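# Sort stickered items into matching-colour containers with four arms

## Task

Put every item into the container whose colour matches the colour of the sticker on that item.

## Robot and tools

Setup. Four identical i2rt Big YAM arms, arm1 to arm4, share one work area. Each has six revolute joints, a two-finger gripper and a wrist camera (arm1_cam_wrist to arm4_cam_wrist). Four fixed room cameras also watch the scene: cam_room_a1, cam_room_a2, cam_room_b1, cam_room_b2. The hand reaches roughly 1.0 m from the joint1 axis. Feet (scene frame, metres, quaternion w,x,y,z; each foot faces its own +x): arm1 (-0.644, +1.377, +0.914) q(+0.682, +0.007, +0.004, +0.731); arm2 (-0.655, -0.555, +0.928) q(+0.747, +0.002, +0.000, -0.665); arm3 (+0.651, -1.332, +0.868) q(+0.663, -0.004, -0.006, -0.748); arm4 (+0.648, +0.477, +0.879) q(+0.687, +0.001, +0.003, +0.727). A loose object may occasionally get a brief shove from outside.

Frame. All poses use a single scene frame: origin on the floor, +z up, metres. "hand" is the point between the finger pads, about 1 cm short of the fingertips. The fingers point along the hand's +z axis and separate along its y axis. hand_target is where the hand would sit at the joint targets currently held; under load it can stay short. Printed hand positions get less accurate at long reach.

Joints (absolute, radians; tolerance for done in brackets). joint1_rad -2.879..2.879 (0.045): yaws the arm about its foot, positive is counter-clockwise seen from above, 0 points along the foot's +x. joint2_rad 0..3.141 (0.14): shoulder, 0 has the upper arm lying back, increasing raises it and then tips it forward. joint3_rad 0..3.019 (0.09): elbow, 0 is fully folded, larger opens. joint4_rad -1.692..1.57 (0.055): hand pitch, positive tilts fingers up. joint5_rad -1.57..1.57 (0.03): sideways hand swing, positive toward the arm's right. joint6_rad -2.094..2.094 (0.035): hand roll, positive clockwise viewed from behind. gripper_m 0..0.093 (0.003): fingertip gap in metres.

move. Optional keys arm1, arm2, arm3, arm4 and cameras. Each arm gets its own object; an arm not included receives nothing new. Inside it: "joints" is a dict of absolute targets keyed by the names above; "target" is one list of seven numbers [x, y, z, qw, qx, qy, qz], an absolute hand pose in the scene frame in metres, approached along a straight line starting from the current hand_target; "speed" (m/s, 0.002 to 0.5, default 0.25, rotation capped at twice that in rad/s) is only allowed together with target. When target is used, joints may contain only gripper_m. All motions begin together; all hand paths in one call finish together, paced by the slowest. A path lasts 0.5 to 10 s and a whole action at most 15 s. Each control step clips the path pose to 100 mm and 20 degrees from the measured hand, then solves inverse kinematics favouring position; expect the hand to end a centimetre or more off, to lag, wander, or overshoot speed when the arm is nearly straight. Joint moves can swing wide because joints run at different rates. Paths ignore obstacles and other arms. cameras: list of names, "all" or omitted for every camera, [] for none. Unknown keys make a call invalid; out-of-range values get it refused, and after a refusal (or a stop blocking the request) the later move, wait and finished_scene calls in the same reply are skipped.

Other tools. wait(seconds 0 to 10, cameras) lets time pass with no new command and returns full state. zoom_image(camera, region [x0, y0, x1, y1] in pixels, origin top-left, at most 504 by 504) enlarges part of a camera's latest image; the camera must be among the newest images. read_manual(section "licences") returns licence text only. finished_scene(scene 1 to 3) irreversibly closes the current scene; the goal must hold without the robots.

Results. Per arm: joint_positions, Joint velocities (rad/s, gripper m/s; "within noise" means still), joint torques (N m, drive output including gravity, offset and noisy; entries 3 and 4 wrap sign beyond 28), hand, hand_target, joint_status, hand_status, on_its_own ("held at" is a target, not a reading). The "move" line lists each arm sent motion with done or its worst status. "pictures" gives image order; images may trail the state slightly. Arms under "as last shown" were not commanded and repeat old values. Status words: off_target (stopped short, may still push); time_out (each joint keeps a nearby target and keeps pushing; send the reported position to relax it); not_followed, "joint command not followed" or "pose unreachable" (a self/arm clearance check withheld the targets; the robot may keep trying them until new targets arrive). A target very near the current reading may produce no motion.

Gripper. Gripping a hard part, the reading sits up to about 0.005 m below its width (some read up to 0.002 wider); closed on nothing, 0.000 to 0.003. Commanding about 0.005 below first-touch reading gives full force (roughly 50 to 64 N per pad); soft or round parts need deeper. To release, command well above the reading.

Cautions. Never knock items off the work area or to the floor. Robots do not stop on contact and keep pushing; avoid hard presses or hits between arms, including closing one gripper on another's fingers, since the clearance check does not protect fingers, gripper housings or wrist cameras and may react late. Release parts only when they are not moving; avoid slams. Sustained load, stretched poses or pushing at unreachable targets heat motors: MOTOR HOT appears at 85 C, and at 100 C the arm drops everything and goes limp for 30 to 60 s (OVER-TEMPERATURE FAULT; affected keys read limit_stop_at_motor_heat, resend them afterwards). The simulation keeps running while you compose replies, with arms holding their last command.

Each tool is called after "Emit:" as name(argument=value, ...), one argument or row to a line, values as JSON.

## Session

Emit:
move(
)

Scene clock: 0.00 s.
Joint torques (N m): no reading
Motor temperatures (°C): arm1=[22 24 25 23 21 21 21] | arm2=[24 24 24 22 22 20 23] | arm3=[24 24 23 24 24 23 23] | arm4=[23 21 22 22 25 21 24]
Heat: arm1: hottest joint3_rad 25 °C; arm2: hottest joint1_rad 24 °C; arm3: hottest joint1_rad 24 °C; arm4: hottest joint5_rad 25 °C.
Joint velocities: within noise
arm1.joint_positions: joint1_rad=-0.126 joint2_rad=+0.534 joint3_rad=+1.403 joint4_rad=-1.611 joint5_rad=-0.026 joint6_rad=-0.127 gripper_m=+0.09396
arm1.joint_status: not commanded
arm1.hand: x=-0.6307 y=+1.5344 z=+1.4214 quat_wxyz=(-0.298, +0.671, -0.622, -0.272) (m; scene frame)
arm1.hand_target: x=-0.6306 y=+1.5327 z=+1.4326 quat_wxyz=(-0.308, +0.666, -0.618, -0.280) (m; scene frame)
arm1.hand_status: not commanded
arm2.joint_positions: joint1_rad=-0.045 joint2_rad=+0.390 joint3_rad=+1.428 joint4_rad=-1.186 joint5_rad=+0.166 joint6_rad=-0.774 gripper_m=+0.09396
arm2.joint_status: not commanded
arm2.hand: x=-0.6756 y=-0.6916 z=+1.5578 quat_wxyz=(-0.217, -0.319, -0.688, +0.615) (m; scene frame)
arm2.hand_target: x=-0.6760 y=-0.6854 z=+1.5652 quat_wxyz=(-0.221, -0.317, -0.681, +0.622) (m; scene frame)
arm2.hand_status: not commanded
arm3.joint_positions: joint1_rad=+0.075 joint2_rad=+0.276 joint3_rad=+1.523 joint4_rad=-1.599 joint5_rad=-0.185 joint6_rad=-0.597 gripper_m=+0.09396
arm3.joint_status: not commanded
arm3.hand: x=+0.6803 y=-1.3506 z=+1.4452 quat_wxyz=(-0.326, -0.350, -0.735, +0.481) (m; scene frame)
arm3.hand_target: x=+0.6804 y=-1.3484 z=+1.4507 quat_wxyz=(-0.328, -0.347, -0.731, +0.487) (m; scene frame)
arm3.hand_status: not commanded
arm4.joint_positions: joint1_rad=+0.109 joint2_rad=+0.555 joint3_rad=+1.556 joint4_rad=-1.251 joint5_rad=+0.178 joint6_rad=-0.775 gripper_m=+0.09396
arm4.joint_status: not commanded
arm4.hand: x=+0.6522 y=+0.6599 z=+1.5276 quat_wxyz=(-0.572, +0.731, -0.297, -0.221) (m; scene frame)
arm4.hand_target: x=+0.6531 y=+0.6547 z=+1.5360 quat_wxyz=(-0.580, +0.725, -0.296, -0.226) (m; scene frame)
arm4.hand_status: not commanded
pictures: arm1_cam_wrist, arm2_cam_wrist, arm3_cam_wrist, arm4_cam_wrist, cam_room_a1, cam_room_a2, cam_room_b1, cam_room_b2
Images, in order (width x height): arm1_cam_wrist 672x504, arm2_cam_wrist 672x504, arm3_cam_wrist 672x504, arm4_cam_wrist 672x504, cam_room_a1 672x504, cam_room_a2 672x504, cam_room_b1 672x504, cam_room_b2 672x504.

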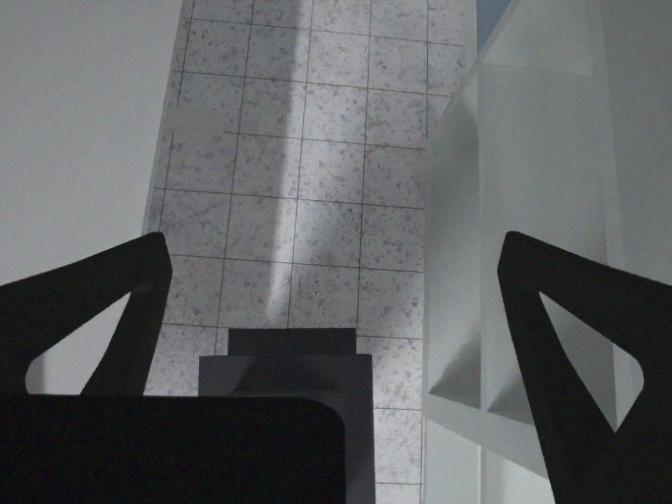

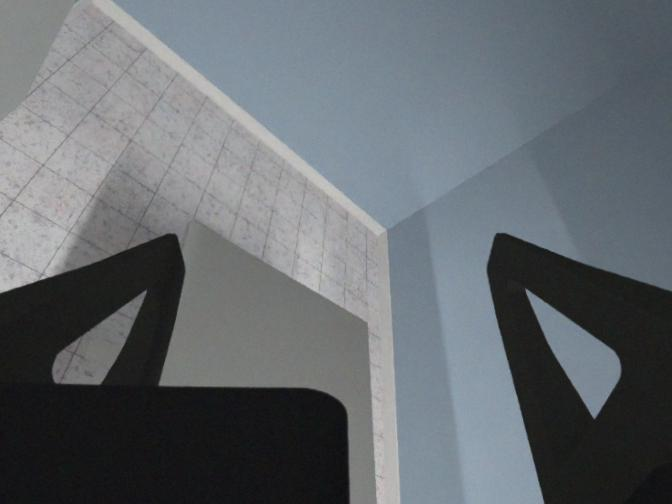

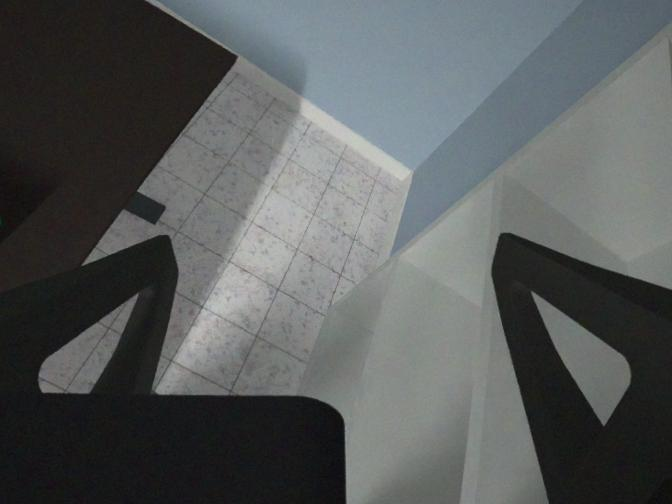

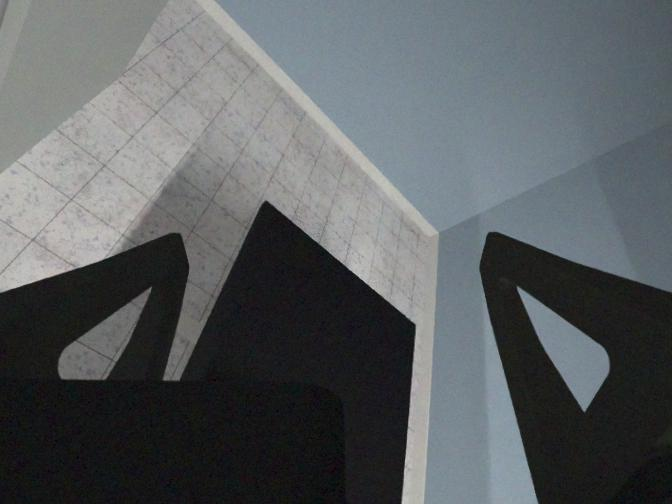

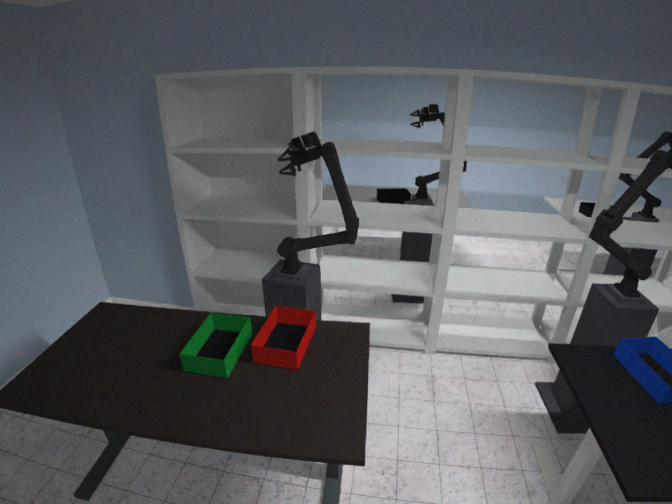

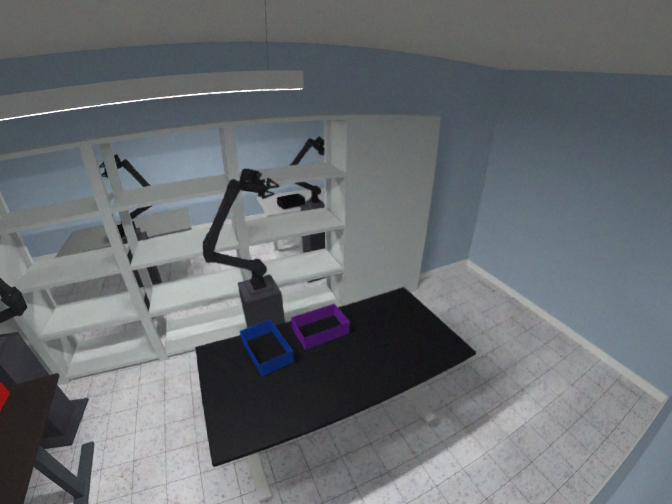

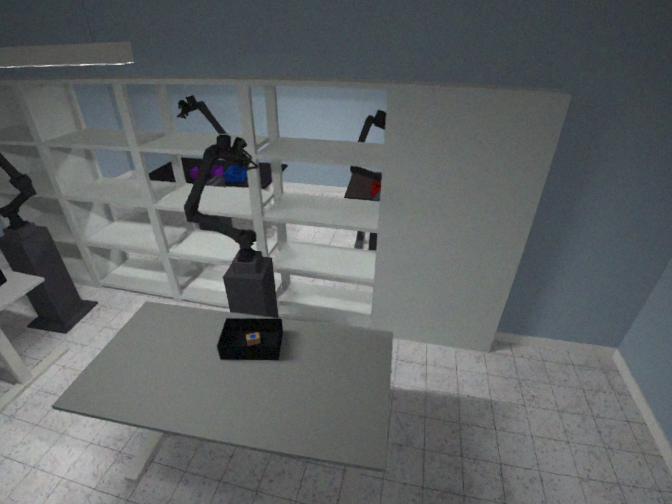

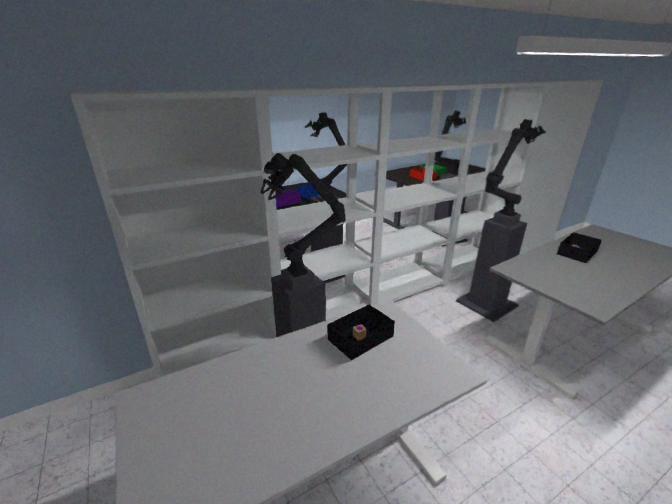

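Emit:
zoom_image(
  camera="cam_room_b2",
  region=[60, 80, 400, 400],
)

Emit:
zoom_image(
  camera="cam_room_b2",
  region=[320, 290, 420, 370],
)

Emit:
zoom_image(
  camera="cam_room_b1",
  region=[200, 300, 300, 380],
)

Emit:
zoom_image(
  camera="cam_room_b1",
  region=[60, 60, 480, 380],
)

Emit:
zoom_image(
  camera="cam_room_a1",
  region=[250, 50, 672, 400],
)

Emit:
zoom_image(
  camera="cam_room_a2",
  region=[0, 80, 460, 400],
)

Scaled by 1.482.

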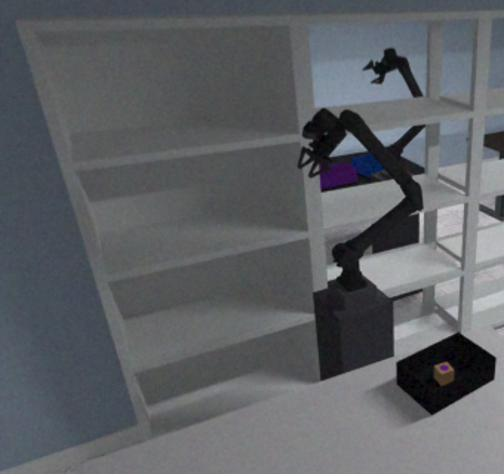

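Scaled by 5.040.

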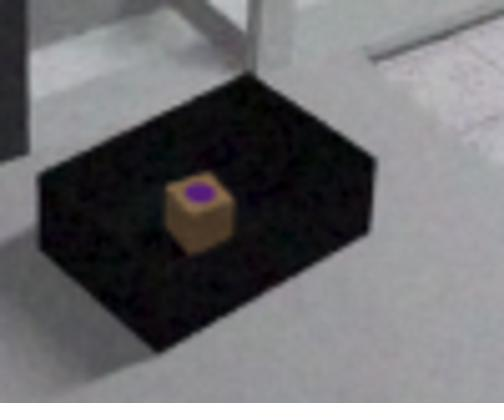

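Scaled by 5.040.

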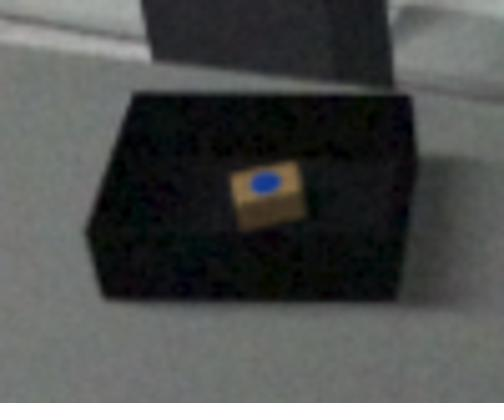

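Scaled by 1.200.

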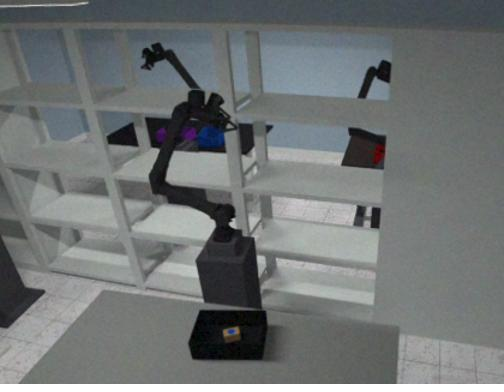

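Scaled by 1.194.

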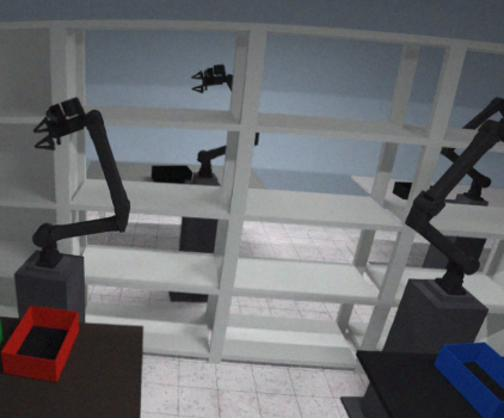

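Scaled by 1.096.

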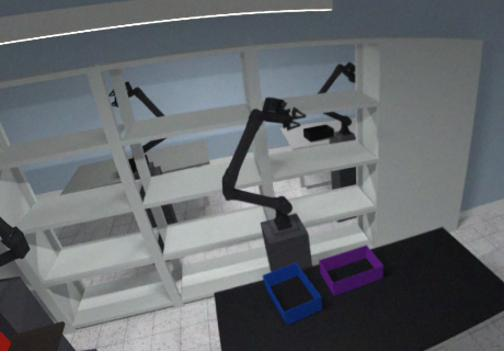

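Emit:
move(
  arm1={"joints":{"joint1_rad":1.5,"joint2_rad":1.0,"joint3_rad":1.7,"joint4_rad":-1.6,"joint5_rad":0,"joint6_rad":0}},
  arm2={"joints":{"joint1_rad":-1.69,"joint2_rad":1.0,"joint3_rad":1.7,"joint4_rad":-1.6,"joint5_rad":0,"joint6_rad":0}},
  arm3={"joints":{"joint1_rad":1.69,"joint2_rad":1.0,"joint3_rad":1.7,"joint4_rad":-1.6,"joint5_rad":0,"joint6_rad":0}},
  arm4={"joints":{"joint1_rad":-1.63,"joint2_rad":1.0,"joint3_rad":1.7,"joint4_rad":-1.6,"joint5_rad":0,"joint6_rad":0}},
)

Scene clock: 57.03 s.
Joint torques (N m): arm1=[-1.55 -0.73 11.75 1.84 0.03 0.06] | arm2=[0.38 -4.84 11.06 1.47 -0.03 0.2] | arm3=[1.85 -3.25 9.57 1.18 0.06 0.02] | arm4=[0.67 -4.13 9.33 0.55 0.05 0.18]
Motor temperatures (°C): arm1=[22 24 29 24 21 21 21] | arm2=[24 25 27 23 22 20 23] | arm3=[24 25 24 24 24 23 23] | arm4=[23 22 27 22 25 21 24]
Heat: arm1: hottest joint3_rad 29 °C; arm2: hottest joint3_rad 27 °C; arm3: hottest joint2_rad 25 °C; arm4: hottest joint3_rad 27 °C.
move: arm1 done; arm2 done; arm3 done; arm4 done
Joint velocities: within noise
arm1.joint_positions: joint1_rad=+1.495 joint2_rad=+1.002 joint3_rad=+1.672 joint4_rad=-1.610 joint5_rad=-0.001 joint6_rad=-0.007 gripper_m=+0.09398
arm1.joint_status: all done
arm1.hand: x=-0.9549 y=+1.3786 z=+1.4436 quat_wxyz=(-0.003, +0.948, +0.000, -0.317) (m; scene frame)
arm1.hand_target: x=-0.9547 y=+1.3770 z=+1.4582 quat_wxyz=(-0.002, +0.942, -0.001, -0.336) (m; scene frame)
arm1.hand_status: not commanded
arm2.joint_positions: joint1_rad=-1.686 joint2_rad=+0.996 joint3_rad=+1.687 joint4_rad=-1.587 joint5_rad=+0.000 joint6_rad=-0.014 gripper_m=+0.09398
arm2.joint_status: all done
arm2.hand: x=-0.9772 y=-0.5570 z=+1.4640 quat_wxyz=(+0.004, -0.944, -0.008, +0.330) (m; scene frame)
arm2.hand_target: x=-0.9753 y=-0.5558 z=+1.4669 quat_wxyz=(+0.002, -0.945, +0.000, +0.328) (m; scene frame)
arm2.hand_status: not commanded
arm3.joint_positions: joint1_rad=+1.681 joint2_rad=+0.994 joint3_rad=+1.678 joint4_rad=-1.600 joint5_rad=-0.001 joint6_rad=-0.008 gripper_m=+0.09398
arm3.joint_status: all done
arm3.hand: x=+0.9681 y=-1.3281 z=+1.3992 quat_wxyz=(-0.322, +0.001, -0.947, +0.009) (m; scene frame)
arm3.hand_target: x=+0.9697 y=-1.3251 z=+1.4071 quat_wxyz=(-0.330, +0.002, -0.944, +0.007) (m; scene frame)
arm3.hand_status: not commanded
arm4.joint_positions: joint1_rad=-1.626 joint2_rad=+0.999 joint3_rad=+1.676 joint4_rad=-1.589 joint5_rad=+0.001 joint6_rad=-0.013 gripper_m=+0.09398
arm4.joint_status: all done
arm4.hand: x=+0.9728 y=+0.4788 z=+1.4081 quat_wxyz=(-0.321, +0.007, -0.947, +0.004) (m; scene frame)
arm4.hand_target: x=+0.9697 y=+0.4779 z=+1.4170 quat_wxyz=(-0.327, -0.001, -0.945, +0.002) (m; scene frame)
arm4.hand_status: not commanded
pictures: arm1_cam_wrist, arm2_cam_wrist, arm3_cam_wrist, arm4_cam_wrist, cam_room_a1, cam_room_a2, cam_room_b1, cam_room_b2
Images, in order (width x height): arm1_cam_wrist 672x504, arm2_cam_wrist 672x504, arm3_cam_wrist 672x504, arm4_cam_wrist 672x504, cam_room_a1 672x504, cam_room_a2 672x504, cam_room_b1 672x504, cam_room_b2 672x504.

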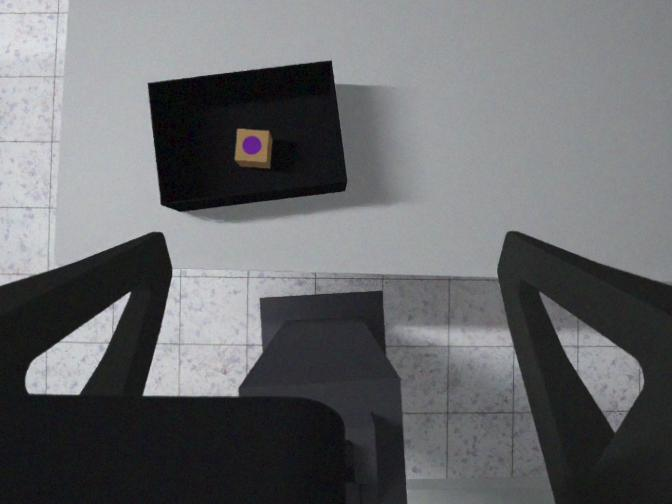

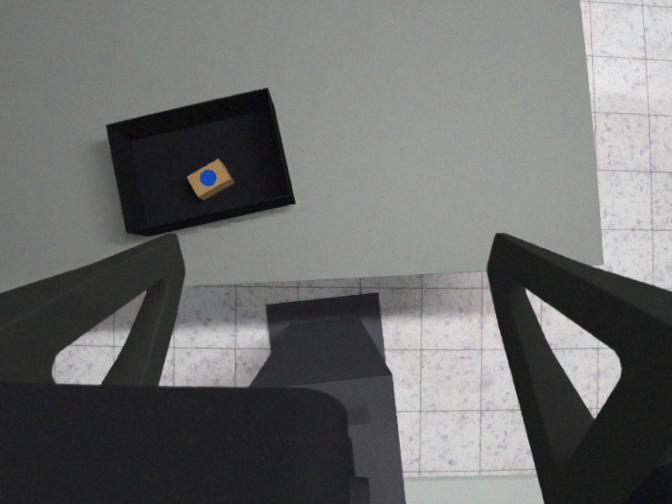

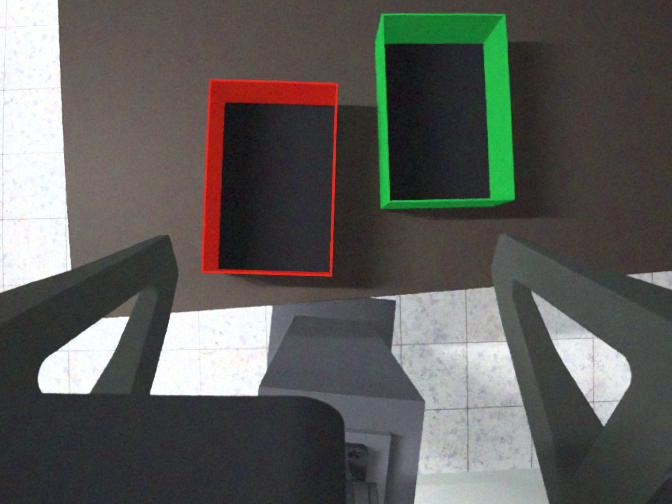

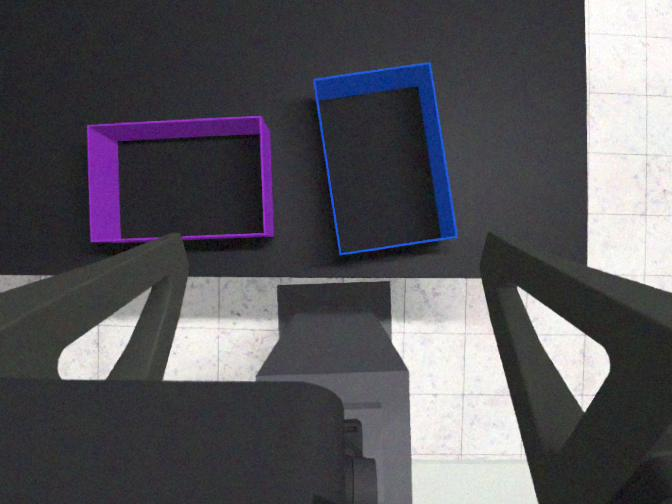

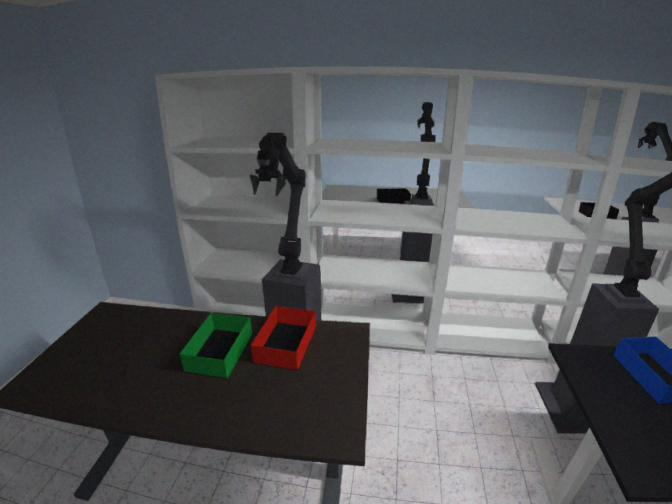

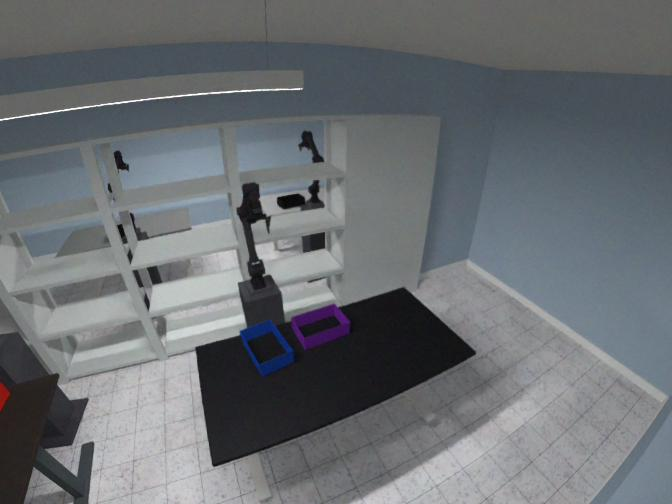

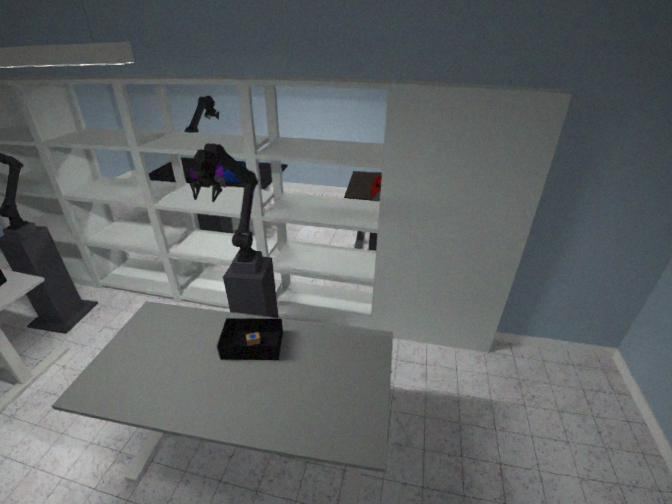

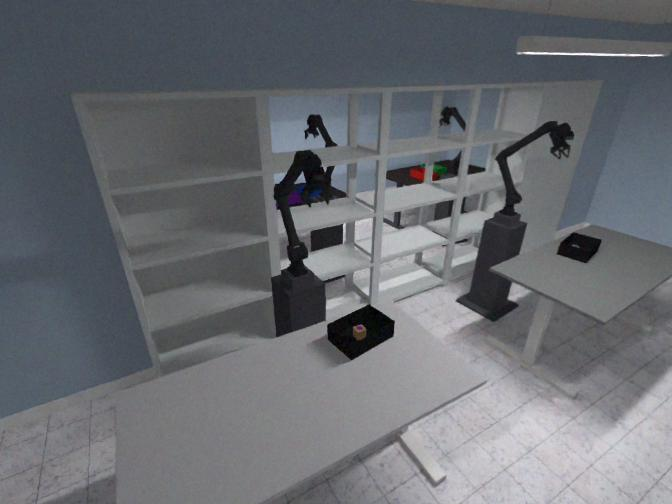

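Emit:
move(
  arm1={"target":[-1.2,1.22,1.12,0,1,0,0]},
  arm2={"target":[-1.175,-0.79,1.12,0,1,0,0]},
  cameras=["arm1_cam_wrist","arm2_cam_wrist"],
)

Scene clock: 80.20 s.
Joint torques (N m): arm1=[-0.67 -16.97 15.56 -0.27 -0.03 0.09] | arm2=[1.2 -19.14 15.58 0.14 -0.1 0.21] | arm3=[1.85 -3.43 9.66 1.2 0.07 0.02] | arm4=[0.32 -4.13 9.37 0.58 0.06 0.16]
Motor temperatures (°C): arm1=[22 24 30 23 21 21 21] | arm2=[24 25 28 22 22 20 23] | arm3=[24 25 27 24 24 23 23] | arm4=[23 22 27 22 24 21 24]
Heat: arm1: hottest joint3_rad 30 °C; arm2: hottest joint3_rad 28 °C; arm3: hottest joint3_rad 27 °C; arm4: hottest joint3_rad 27 °C.
move: arm1 off_target; arm2 off_target
Joint velocities: within noise
arm1.joint_positions: joint1_rad=+1.766 joint2_rad=+1.890 joint3_rad=+1.750 joint4_rad=-1.502 joint5_rad=-0.006 joint6_rad=+0.264 gripper_m=+0.09398
arm1.joint_status: not commanded
arm1.hand: x=-1.1872 y=+1.2286 z=+1.0925 quat_wxyz=(-0.008, +1.000, +0.000, +0.027) (m; scene frame)
arm1.hand_target: x=-1.1986 y=+1.2205 z=+1.1199 quat_wxyz=(+0.000, +1.000, +0.000, +0.000) (m; scene frame)
arm1.hand_status: off_target (0.032 m and 3.3 deg from the pose sent, 0.436 m and 37.0 deg at the start)
arm2.joint_positions: joint1_rad=-1.269 joint2_rad=+1.825 joint3_rad=+1.683 joint4_rad=-1.455 joint5_rad=+0.000 joint6_rad=+0.409 gripper_m=+0.09398
arm2.joint_status: not commanded
arm2.hand: x=-1.1621 y=-0.7808 z=+1.1066 quat_wxyz=(+0.007, -1.000, -0.005, -0.013) (m; scene frame)
arm2.hand_target: x=-1.1741 y=-0.7897 z=+1.1199 quat_wxyz=(+0.000, -1.000, +0.000, +0.000) (m; scene frame)
arm2.hand_status: off_target (0.021 m and 1.8 deg from the pose sent, 0.460 m and 38.5 deg at the start)
arm3, arm4: as last shown
pictures: arm1_cam_wrist, arm2_cam_wrist
Images, in order (width x height): arm1_cam_wrist 672x504, arm2_cam_wrist 672x504.

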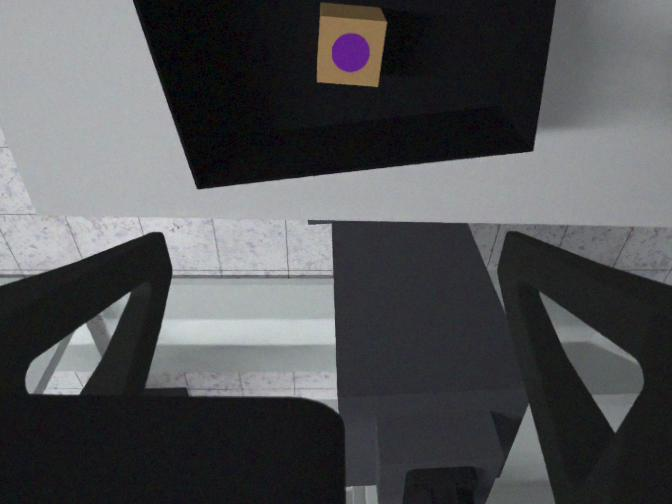

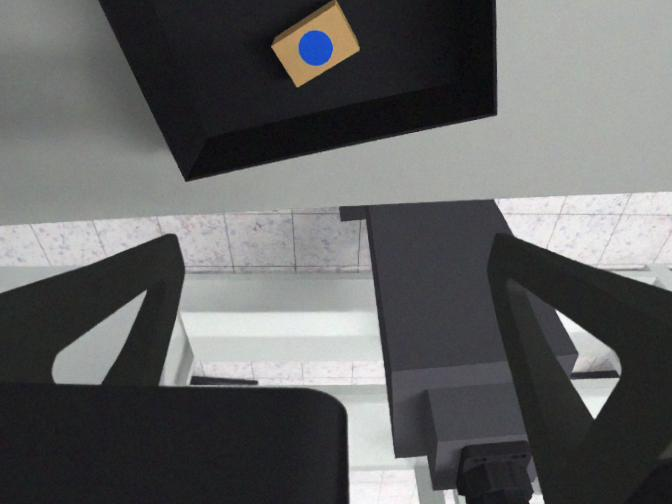

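Emit:
move(
  arm1={"target":[-1.231,1.226,0.967,0,0.9994,-0.035,0],"speed":0.15},
  arm2={"target":[-1.208,-0.807,0.953,0,0.966,0.259,0],"speed":0.15},
  cameras=["arm1_cam_wrist","arm2_cam_wrist"],
)

Scene clock: 101.70 s.
Joint torques (N m): arm1=[-2.9 -16.09 9.98 0.77 0 0.09] | arm2=[1.49 -19.84 9.21 1.31 -0.13 -0.07] | arm3=[1.85 -3.55 9.65 1.21 0.06 0.03] | arm4=[0.44 -4.42 9.33 0.59 0.05 0.16]
Motor temperatures (°C): arm1=[22 25 32 23 21 21 21] | arm2=[24 25 32 22 22 20 23] | arm3=[24 25 28 24 24 23 23] | arm4=[23 22 28 22 24 21 24]
Heat: arm1: hottest joint3_rad 32 °C; arm2: hottest joint3_rad 32 °C; arm3: hottest joint3_rad 28 °C; arm4: hottest joint3_rad 28 °C.
move: arm1 done; arm2 off_target
Joint velocities: within noise
arm1.joint_positions: joint1_rad=+1.763 joint2_rad=+2.042 joint3_rad=+1.659 joint4_rad=-1.210 joint5_rad=-0.006 joint6_rad=+0.313 gripper_m=+0.09398
arm1.joint_status: not commanded
arm1.hand: x=-1.2254 y=+1.2208 z=+0.9710 quat_wxyz=(-0.002, +1.000, -0.026, +0.004) (m; scene frame)
arm1.hand_target: x=-1.2308 y=+1.2260 z=+0.9670 quat_wxyz=(+0.000, +0.999, -0.035, +0.000) (m; scene frame)
arm1.hand_status: done (0.009 m and 1.2 deg from the pose sent, 0.133 m and 5.2 deg at the start)
arm2.joint_positions: joint1_rad=-1.269 joint2_rad=+2.027 joint3_rad=+1.638 joint4_rad=-1.149 joint5_rad=+0.000 joint6_rad=-0.082 gripper_m=+0.09398
arm2.joint_status: not commanded
arm2.hand: x=-1.2137 y=-0.8035 z=+0.9763 quat_wxyz=(-0.001, -0.969, -0.248, +0.015) (m; scene frame)
arm2.hand_target: x=-1.2073 y=-0.8067 z=+0.9534 quat_wxyz=(+0.000, -0.966, -0.259, +0.000) (m; scene frame)
arm2.hand_status: off_target (0.024 m and 2.2 deg from the pose sent, 0.163 m and 29.5 deg at the start)
arm3, arm4: as last shown
pictures: arm1_cam_wrist, arm2_cam_wrist
Images, in order (width x height): arm1_cam_wrist 672x504, arm2_cam_wrist 672x504.

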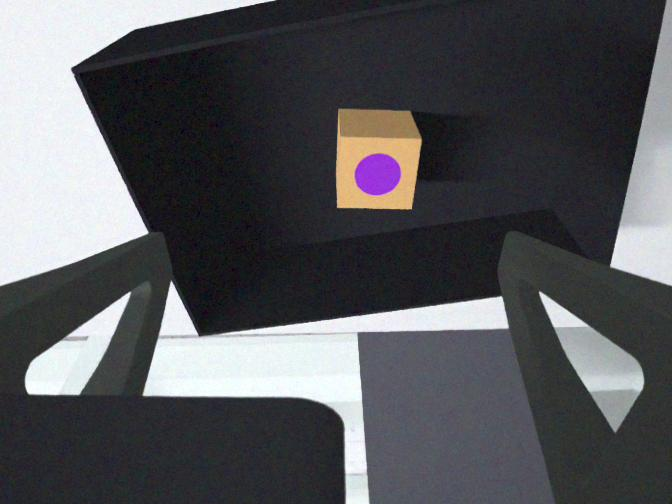

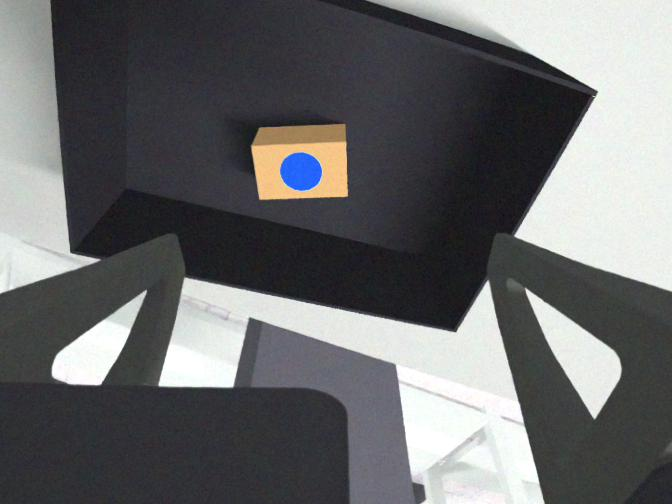

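Emit:
move(
  arm1={"target":[-1.197,1.25,0.848,0,0.9994,-0.035,0],"speed":0.12},
  arm2={"target":[-1.176,-0.812,0.84,0,0.966,0.259,0],"speed":0.12},
  cameras=["arm1_cam_wrist","arm2_cam_wrist"],
)

Scene clock: 117.23 s.
Joint torques (N m): arm1=[-2.43 -16.38 8.42 0.98 0.02 -0.05] | arm2=[1.44 -19.78 7.98 1.33 -0.11 0.2] | arm3=[1.9 -3.37 9.63 1.17 0.05 0.04] | arm4=[0.62 -4.6 9.46 0.53 0.01 0.18]
Motor temperatures (°C): arm1=[22 26 32 23 21 21 21] | arm2=[24 26 31 22 22 20 23] | arm3=[24 25 29 24 24 23 23] | arm4=[23 22 28 22 24 21 24]
Heat: arm1: hottest joint3_rad 32 °C; arm2: hottest joint3_rad 31 °C; arm3: hottest joint3_rad 29 °C; arm4: hottest joint3_rad 28 °C.
move: arm1 done; arm2 off_target
Joint velocities: within noise
arm1.joint_positions: joint1_rad=+1.738 joint2_rad=+2.114 joint3_rad=+1.418 joint4_rad=-0.899 joint5_rad=-0.006 joint6_rad=+0.304 gripper_m=+0.09398
arm1.joint_status: not commanded
arm1.hand: x=-1.1920 y=+1.2454 z=+0.8510 quat_wxyz=(-0.002, +0.999, -0.034, +0.005) (m; scene frame)
arm1.hand_target: x=-1.1969 y=+1.2501 z=+0.8480 quat_wxyz=(+0.000, +0.999, -0.035, +0.000) (m; scene frame)
arm1.hand_status: done (0.007 m and 0.6 deg from the pose sent, 0.130 m and 1.1 deg at the start)
arm2.joint_positions: joint1_rad=-1.239 joint2_rad=+2.129 joint3_rad=+1.465 joint4_rad=-0.876 joint5_rad=+0.000 joint6_rad=-0.079 gripper_m=+0.09398
arm2.joint_status: not commanded
arm2.hand: x=-1.1851 y=-0.8101 z=+0.8610 quat_wxyz=(-0.002, -0.965, -0.261, +0.014) (m; scene frame)
arm2.hand_target: x=-1.1756 y=-0.8116 z=+0.8406 quat_wxyz=(+0.000, -0.966, -0.259, +0.000) (m; scene frame)
arm2.hand_status: off_target (0.023 m and 1.6 deg from the pose sent, 0.142 m and 2.2 deg at the start)
arm3, arm4: as last shown
pictures: arm1_cam_wrist, arm2_cam_wrist
Images, in order (width x height): arm1_cam_wrist 672x504, arm2_cam_wrist 672x504.

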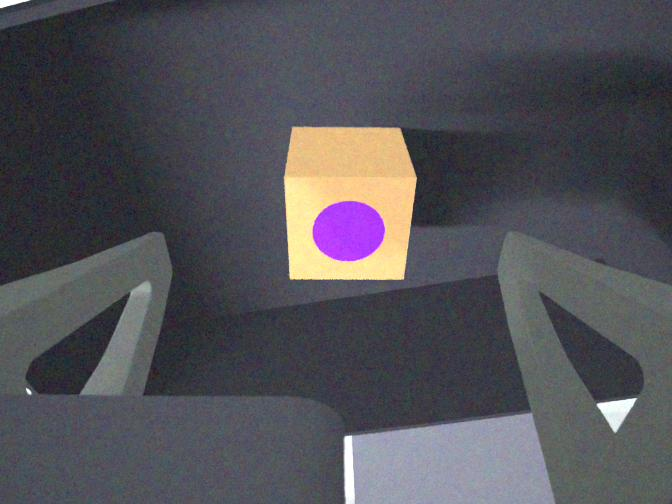

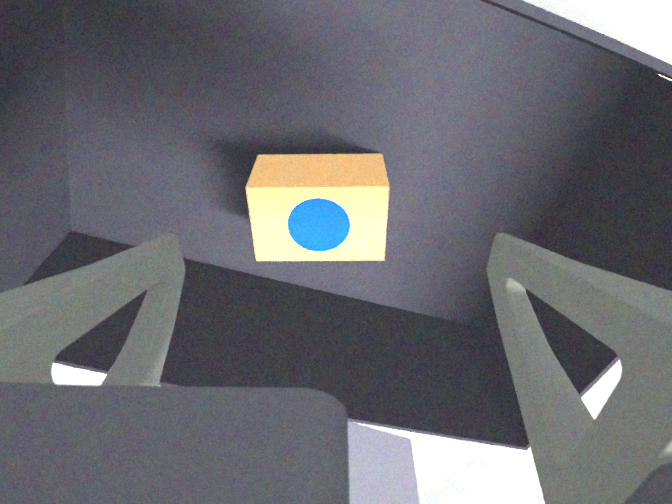

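Emit:
move(
  arm1={"target":[-1.176,1.255,0.816,0,0.9994,-0.035,0],"speed":0.1},
  arm2={"target":[-1.153,-0.8065,0.805,0,0.966,0.259,0],"speed":0.1},
  cameras=["arm1_cam_wrist","arm2_cam_wrist"],
)

Scene clock: 131.90 s.
Joint torques (N m): arm1=[-3.02 -15.27 7.66 0.99 0.01 -0.06] | arm2=[1.49 -18.9 7.23 1.28 -0.11 0.21] | arm3=[1.96 -3.43 9.59 1.18 0.08 0.02] | arm4=[0.32 -4.78 9.39 0.58 0.03 0.17]
Motor temperatures (°C): arm1=[22 26 32 23 21 21 21] | arm2=[24 26 30 22 22 20 23] | arm3=[24 24 29 24 24 23 23] | arm4=[23 22 29 22 24 21 24]
Heat: arm1: hottest joint3_rad 32 °C; arm2: hottest joint3_rad 30 °C; arm3: hottest joint3_rad 29 °C; arm4: hottest joint3_rad 29 °C.
move: arm1 done; arm2 off_target
Joint velocities: within noise
arm1.joint_positions: joint1_rad=+1.738 joint2_rad=+2.124 joint3_rad=+1.334 joint4_rad=-0.799 joint5_rad=-0.006 joint6_rad=+0.303 gripper_m=+0.09398
arm1.joint_status: not commanded
arm1.hand: x=-1.1733 y=+1.2501 z=+0.8221 quat_wxyz=(-0.001, +0.999, -0.034, +0.001) (m; scene frame)
arm1.hand_target: x=-1.1758 y=+1.2551 z=+0.8160 quat_wxyz=(+0.000, +0.999, -0.035, +0.000) (m; scene frame)
arm1.hand_status: done (0.008 m and 0.2 deg from the pose sent, 0.040 m and 0.6 deg at the start)
arm2.joint_positions: joint1_rad=-1.229 joint2_rad=+2.145 joint3_rad=+1.377 joint4_rad=-0.768 joint5_rad=+0.000 joint6_rad=-0.071 gripper_m=+0.09398
arm2.joint_status: not commanded
arm2.hand: x=-1.1639 y=-0.8058 z=+0.8265 quat_wxyz=(-0.002, -0.965, -0.262, +0.015) (m; scene frame)
arm2.hand_target: x=-1.1526 y=-0.8061 z=+0.8058 quat_wxyz=(+0.000, -0.966, -0.259, +0.000) (m; scene frame)
arm2.hand_status: off_target (0.024 m and 1.8 deg from the pose sent, 0.065 m and 1.6 deg at the start)
arm3, arm4: as last shown
pictures: arm1_cam_wrist, arm2_cam_wrist
Images, in order (width x height): arm1_cam_wrist 672x504, arm2_cam_wrist 672x504.

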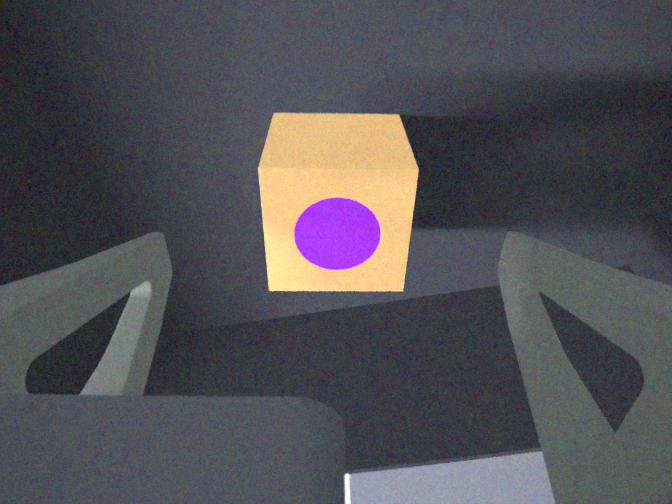

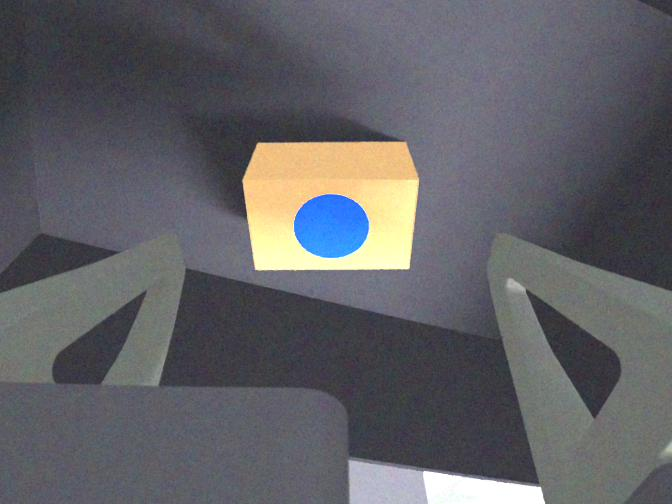

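Emit:
move(
  arm1={"target":[-1.176,1.255,0.785,0,0.9994,-0.035,0],"speed":0.06},
  arm2={"target":[-1.153,-0.8065,0.772,0,0.966,0.259,0],"speed":0.06},
  cameras=["arm1_cam_wrist","arm2_cam_wrist"],
)

Scene clock: 141.93 s.
Joint torques (N m): arm1=[-2.14 -15.91 6.99 0.96 0.04 -0.03] | arm2=[1.44 -19.19 7.2 1.29 -0.12 0.2] | arm3=[1.96 -3.55 9.63 1.18 0.07 0.02] | arm4=[0.32 -4.31 9.33 0.61 0.04 0.17]
Motor temperatures (°C): arm1=[22 26 31 23 21 21 21] | arm2=[24 26 30 22 22 20 23] | arm3=[24 24 29 24 24 23 23] | arm4=[23 22 29 22 24 21 24]
Heat: arm1: hottest joint3_rad 31 °C; arm2: hottest joint3_rad 30 °C; arm3: hottest joint3_rad 29 °C; arm4: hottest joint3_rad 29 °C.
move: arm1 done; arm2 off_target
Joint velocities: within noise
arm1.joint_positions: joint1_rad=+1.738 joint2_rad=+2.184 joint3_rad=+1.334 joint4_rad=-0.740 joint5_rad=-0.006 joint6_rad=+0.303 gripper_m=+0.09398
arm1.joint_status: not commanded
arm1.hand: x=-1.1735 y=+1.2503 z=+0.7904 quat_wxyz=(-0.001, +0.999, -0.034, +0.002) (m; scene frame)
arm1.hand_target: x=-1.1759 y=+1.2551 z=+0.7851 quat_wxyz=(+0.000, +0.999, -0.035, +0.000) (m; scene frame)
arm1.hand_status: done (0.008 m and 0.3 deg from the pose sent, 0.038 m and 0.2 deg at the start)
arm2.joint_positions: joint1_rad=-1.229 joint2_rad=+2.211 joint3_rad=+1.377 joint4_rad=-0.709 joint5_rad=+0.000 joint6_rad=-0.070 gripper_m=+0.09398
arm2.joint_status: not commanded
arm2.hand: x=-1.1622 y=-0.8049 z=+0.7912 quat_wxyz=(-0.001, -0.965, -0.261, +0.012) (m; scene frame)
arm2.hand_target: x=-1.1526 y=-0.8061 z=+0.7726 quat_wxyz=(+0.000, -0.966, -0.259, +0.000) (m; scene frame)
arm2.hand_status: off_target (0.021 m and 1.4 deg from the pose sent, 0.055 m and 1.8 deg at the start)
arm3, arm4: as last shown
pictures: arm1_cam_wrist, arm2_cam_wrist
Images, in order (width x height): arm1_cam_wrist 672x504, arm2_cam_wrist 672x504.

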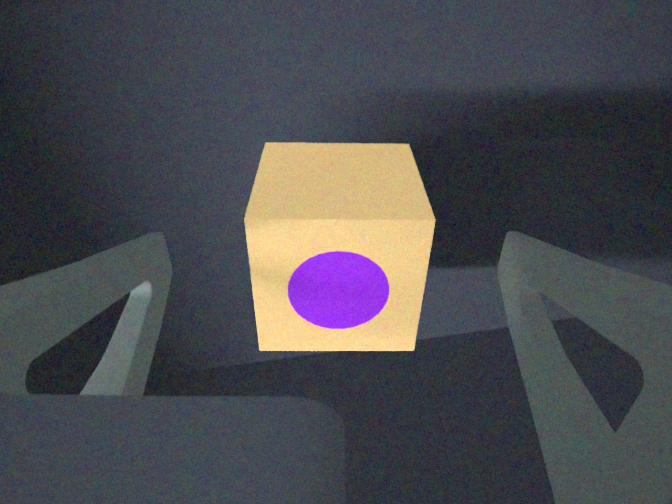

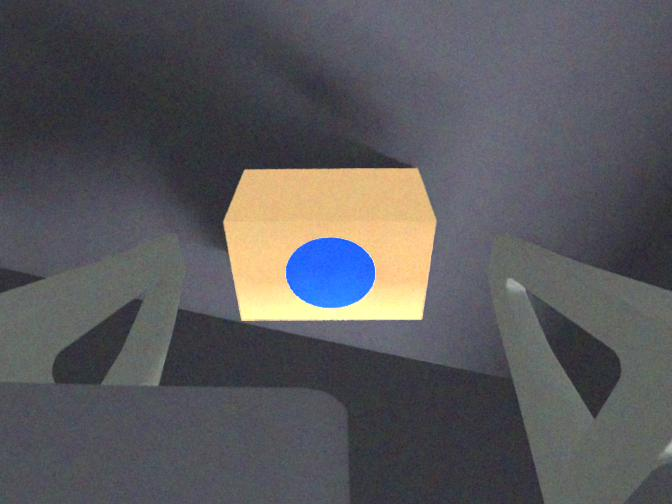

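Emit:
move(
  arm1={"joints":{"gripper_m":0.034}},
  arm2={"joints":{"gripper_m":0.045}},
  cameras=["arm1_cam_wrist","arm2_cam_wrist"],
)

Scene clock: 150.30 s.
Joint torques (N m): arm1=[-2.37 -15.79 6.98 0.92 0.04 -0.03] | arm2=[1.49 -19.25 7.19 1.28 -0.11 0.2] | arm3=[1.96 -3.49 9.63 1.17 0.07 0.03] | arm4=[0.5 -4.42 9.42 0.7 0.06 0.15]
Motor temperatures (°C): arm1=[22 26 31 23 21 21 21] | arm2=[24 26 29 22 22 20 23] | arm3=[24 24 30 24 24 23 23] | arm4=[23 22 29 22 24 21 24]
Heat: arm1: hottest joint3_rad 31 °C; arm2: hottest joint3_rad 29 °C; arm3: hottest joint3_rad 30 °C; arm4: hottest joint3_rad 29 °C.
move: arm1 done; arm2 done
Joint velocities: within noise
arm1.joint_positions: joint1_rad=+1.738 joint2_rad=+2.184 joint3_rad=+1.334 joint4_rad=-0.740 joint5_rad=-0.006 joint6_rad=+0.303 gripper_m=+0.03406
arm1.joint_status: all done
arm1.hand: x=-1.1735 y=+1.2503 z=+0.7904 quat_wxyz=(-0.001, +0.999, -0.034, +0.002) (m; scene frame)
arm1.hand_target: x=-1.1759 y=+1.2551 z=+0.7851 quat_wxyz=(+0.000, +0.999, -0.035, +0.000) (m; scene frame)
arm1.hand_status: not commanded
arm2.joint_positions: joint1_rad=-1.229 joint2_rad=+2.211 joint3_rad=+1.377 joint4_rad=-0.709 joint5_rad=+0.000 joint6_rad=-0.070 gripper_m=+0.04511
arm2.joint_status: all done
arm2.hand: x=-1.1622 y=-0.8049 z=+0.7912 quat_wxyz=(-0.001, -0.965, -0.261, +0.012) (m; scene frame)
arm2.hand_target: x=-1.1526 y=-0.8061 z=+0.7726 quat_wxyz=(+0.000, -0.966, -0.259, +0.000) (m; scene frame)
arm2.hand_status: not commanded
arm3, arm4: as last shown
pictures: arm1_cam_wrist, arm2_cam_wrist
Images, in order (width x height): arm1_cam_wrist 672x504, arm2_cam_wrist 672x504.

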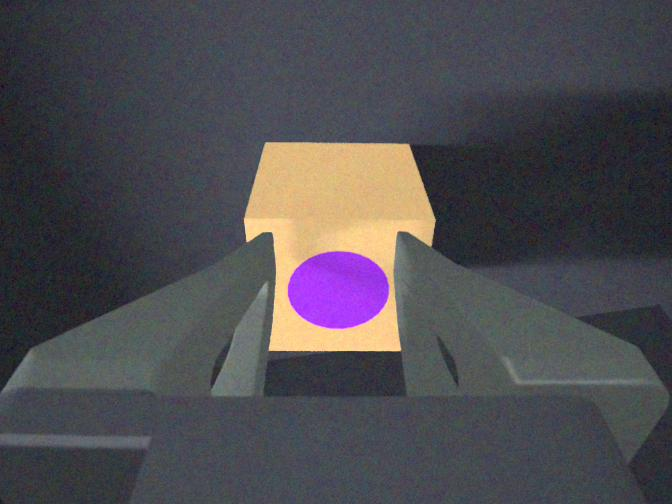

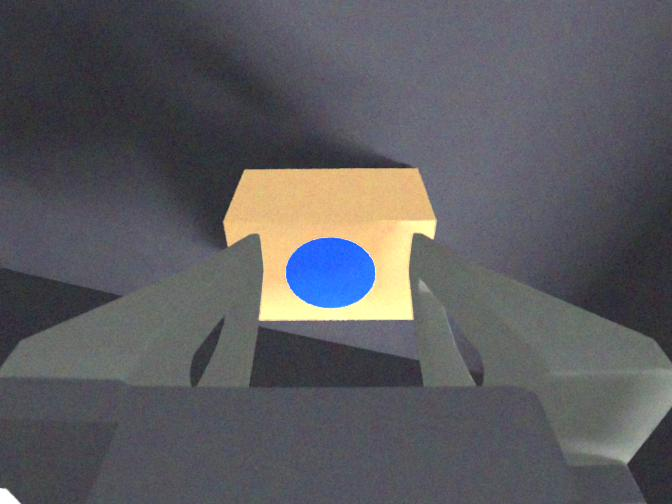

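Emit:
move(
  arm1={"joints":{"gripper_m":0.093},"target":[-1.153,1.255,0.80,0,0.9994,-0.035,0],"speed":0.06},
  arm2={"joints":{"gripper_m":0.093},"target":[-1.134,-0.796,0.785,0,0.966,0.259,0],"speed":0.06},
  cameras=["arm1_cam_wrist","arm2_cam_wrist"],
)

Scene clock: 175.27 s.
Joint torques (N m): arm1=[-1.96 -17.55 6.69 0.91 0.04 0.08] | arm2=[1.26 -22.48 6.26 1.18 -0.13 0.18] | arm3=[1.9 -3.37 9.66 1.16 0.07 0.03] | arm4=[0.5 -4.54 9.28 0.57 0.02 0.17]
Motor temperatures (°C): arm1=[22 26 30 23 21 21 21] | arm2=[24 27 28 22 22 20 23] | arm3=[24 24 30 24 24 23 23] | arm4=[23 22 30 22 24 21 24]
Heat: arm1: hottest joint3_rad 30 °C; arm2: hottest joint3_rad 28 °C; arm3: hottest joint3_rad 30 °C; arm4: hottest joint3_rad 30 °C.
move: arm1 off_target; arm2 done
Joint velocities: within noise
arm1.joint_positions: joint1_rad=+1.738 joint2_rad=+2.152 joint3_rad=+1.253 joint4_rad=-0.727 joint5_rad=-0.006 joint6_rad=+0.303 gripper_m=+0.09294
arm1.joint_status: all done
arm1.hand: x=-1.1422 y=+1.2578 z=+0.7869 quat_wxyz=(-0.006, +0.999, -0.034, +0.019) (m; scene frame)
arm1.hand_target: x=-1.1529 y=+1.2551 z=+0.8000 quat_wxyz=(+0.000, +0.999, -0.035, +0.000) (m; scene frame)
arm1.hand_status: off_target (0.017 m and 2.3 deg from the pose sent, 0.023 m and 0.3 deg at the start)
arm2.joint_positions: joint1_rad=-1.229 joint2_rad=+2.196 joint3_rad=+1.303 joint4_rad=-0.691 joint5_rad=+0.000 joint6_rad=-0.069 gripper_m=+0.09289
arm2.joint_status: all done
arm2.hand: x=-1.1345 y=-0.7912 z=+0.7809 quat_wxyz=(+0.003, -0.965, -0.261, -0.008) (m; scene frame)
arm2.hand_target: x=-1.1341 y=-0.7960 z=+0.7851 quat_wxyz=(+0.000, -0.966, -0.259, +0.000) (m; scene frame)
arm2.hand_status: done (0.006 m and 1.0 deg from the pose sent, 0.030 m and 1.4 deg at the start)
arm3, arm4: as last shown
pictures: arm1_cam_wrist, arm2_cam_wrist
Images, in order (width x height): arm1_cam_wrist 672x504, arm2_cam_wrist 672x504.

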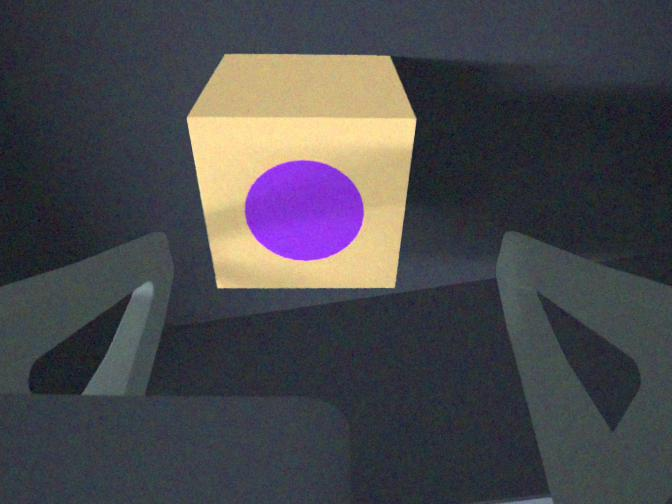

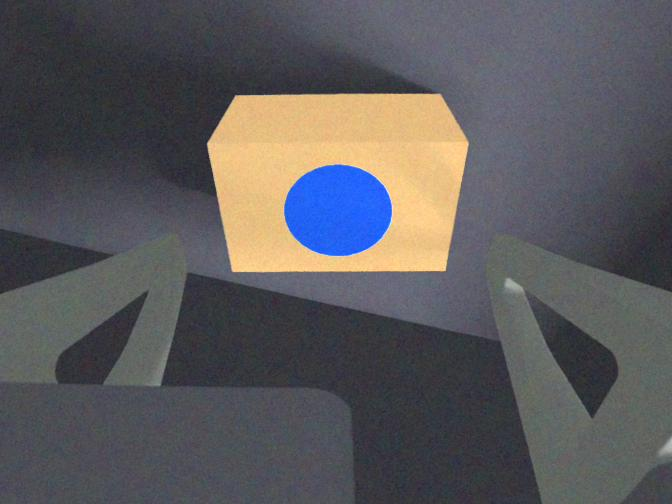

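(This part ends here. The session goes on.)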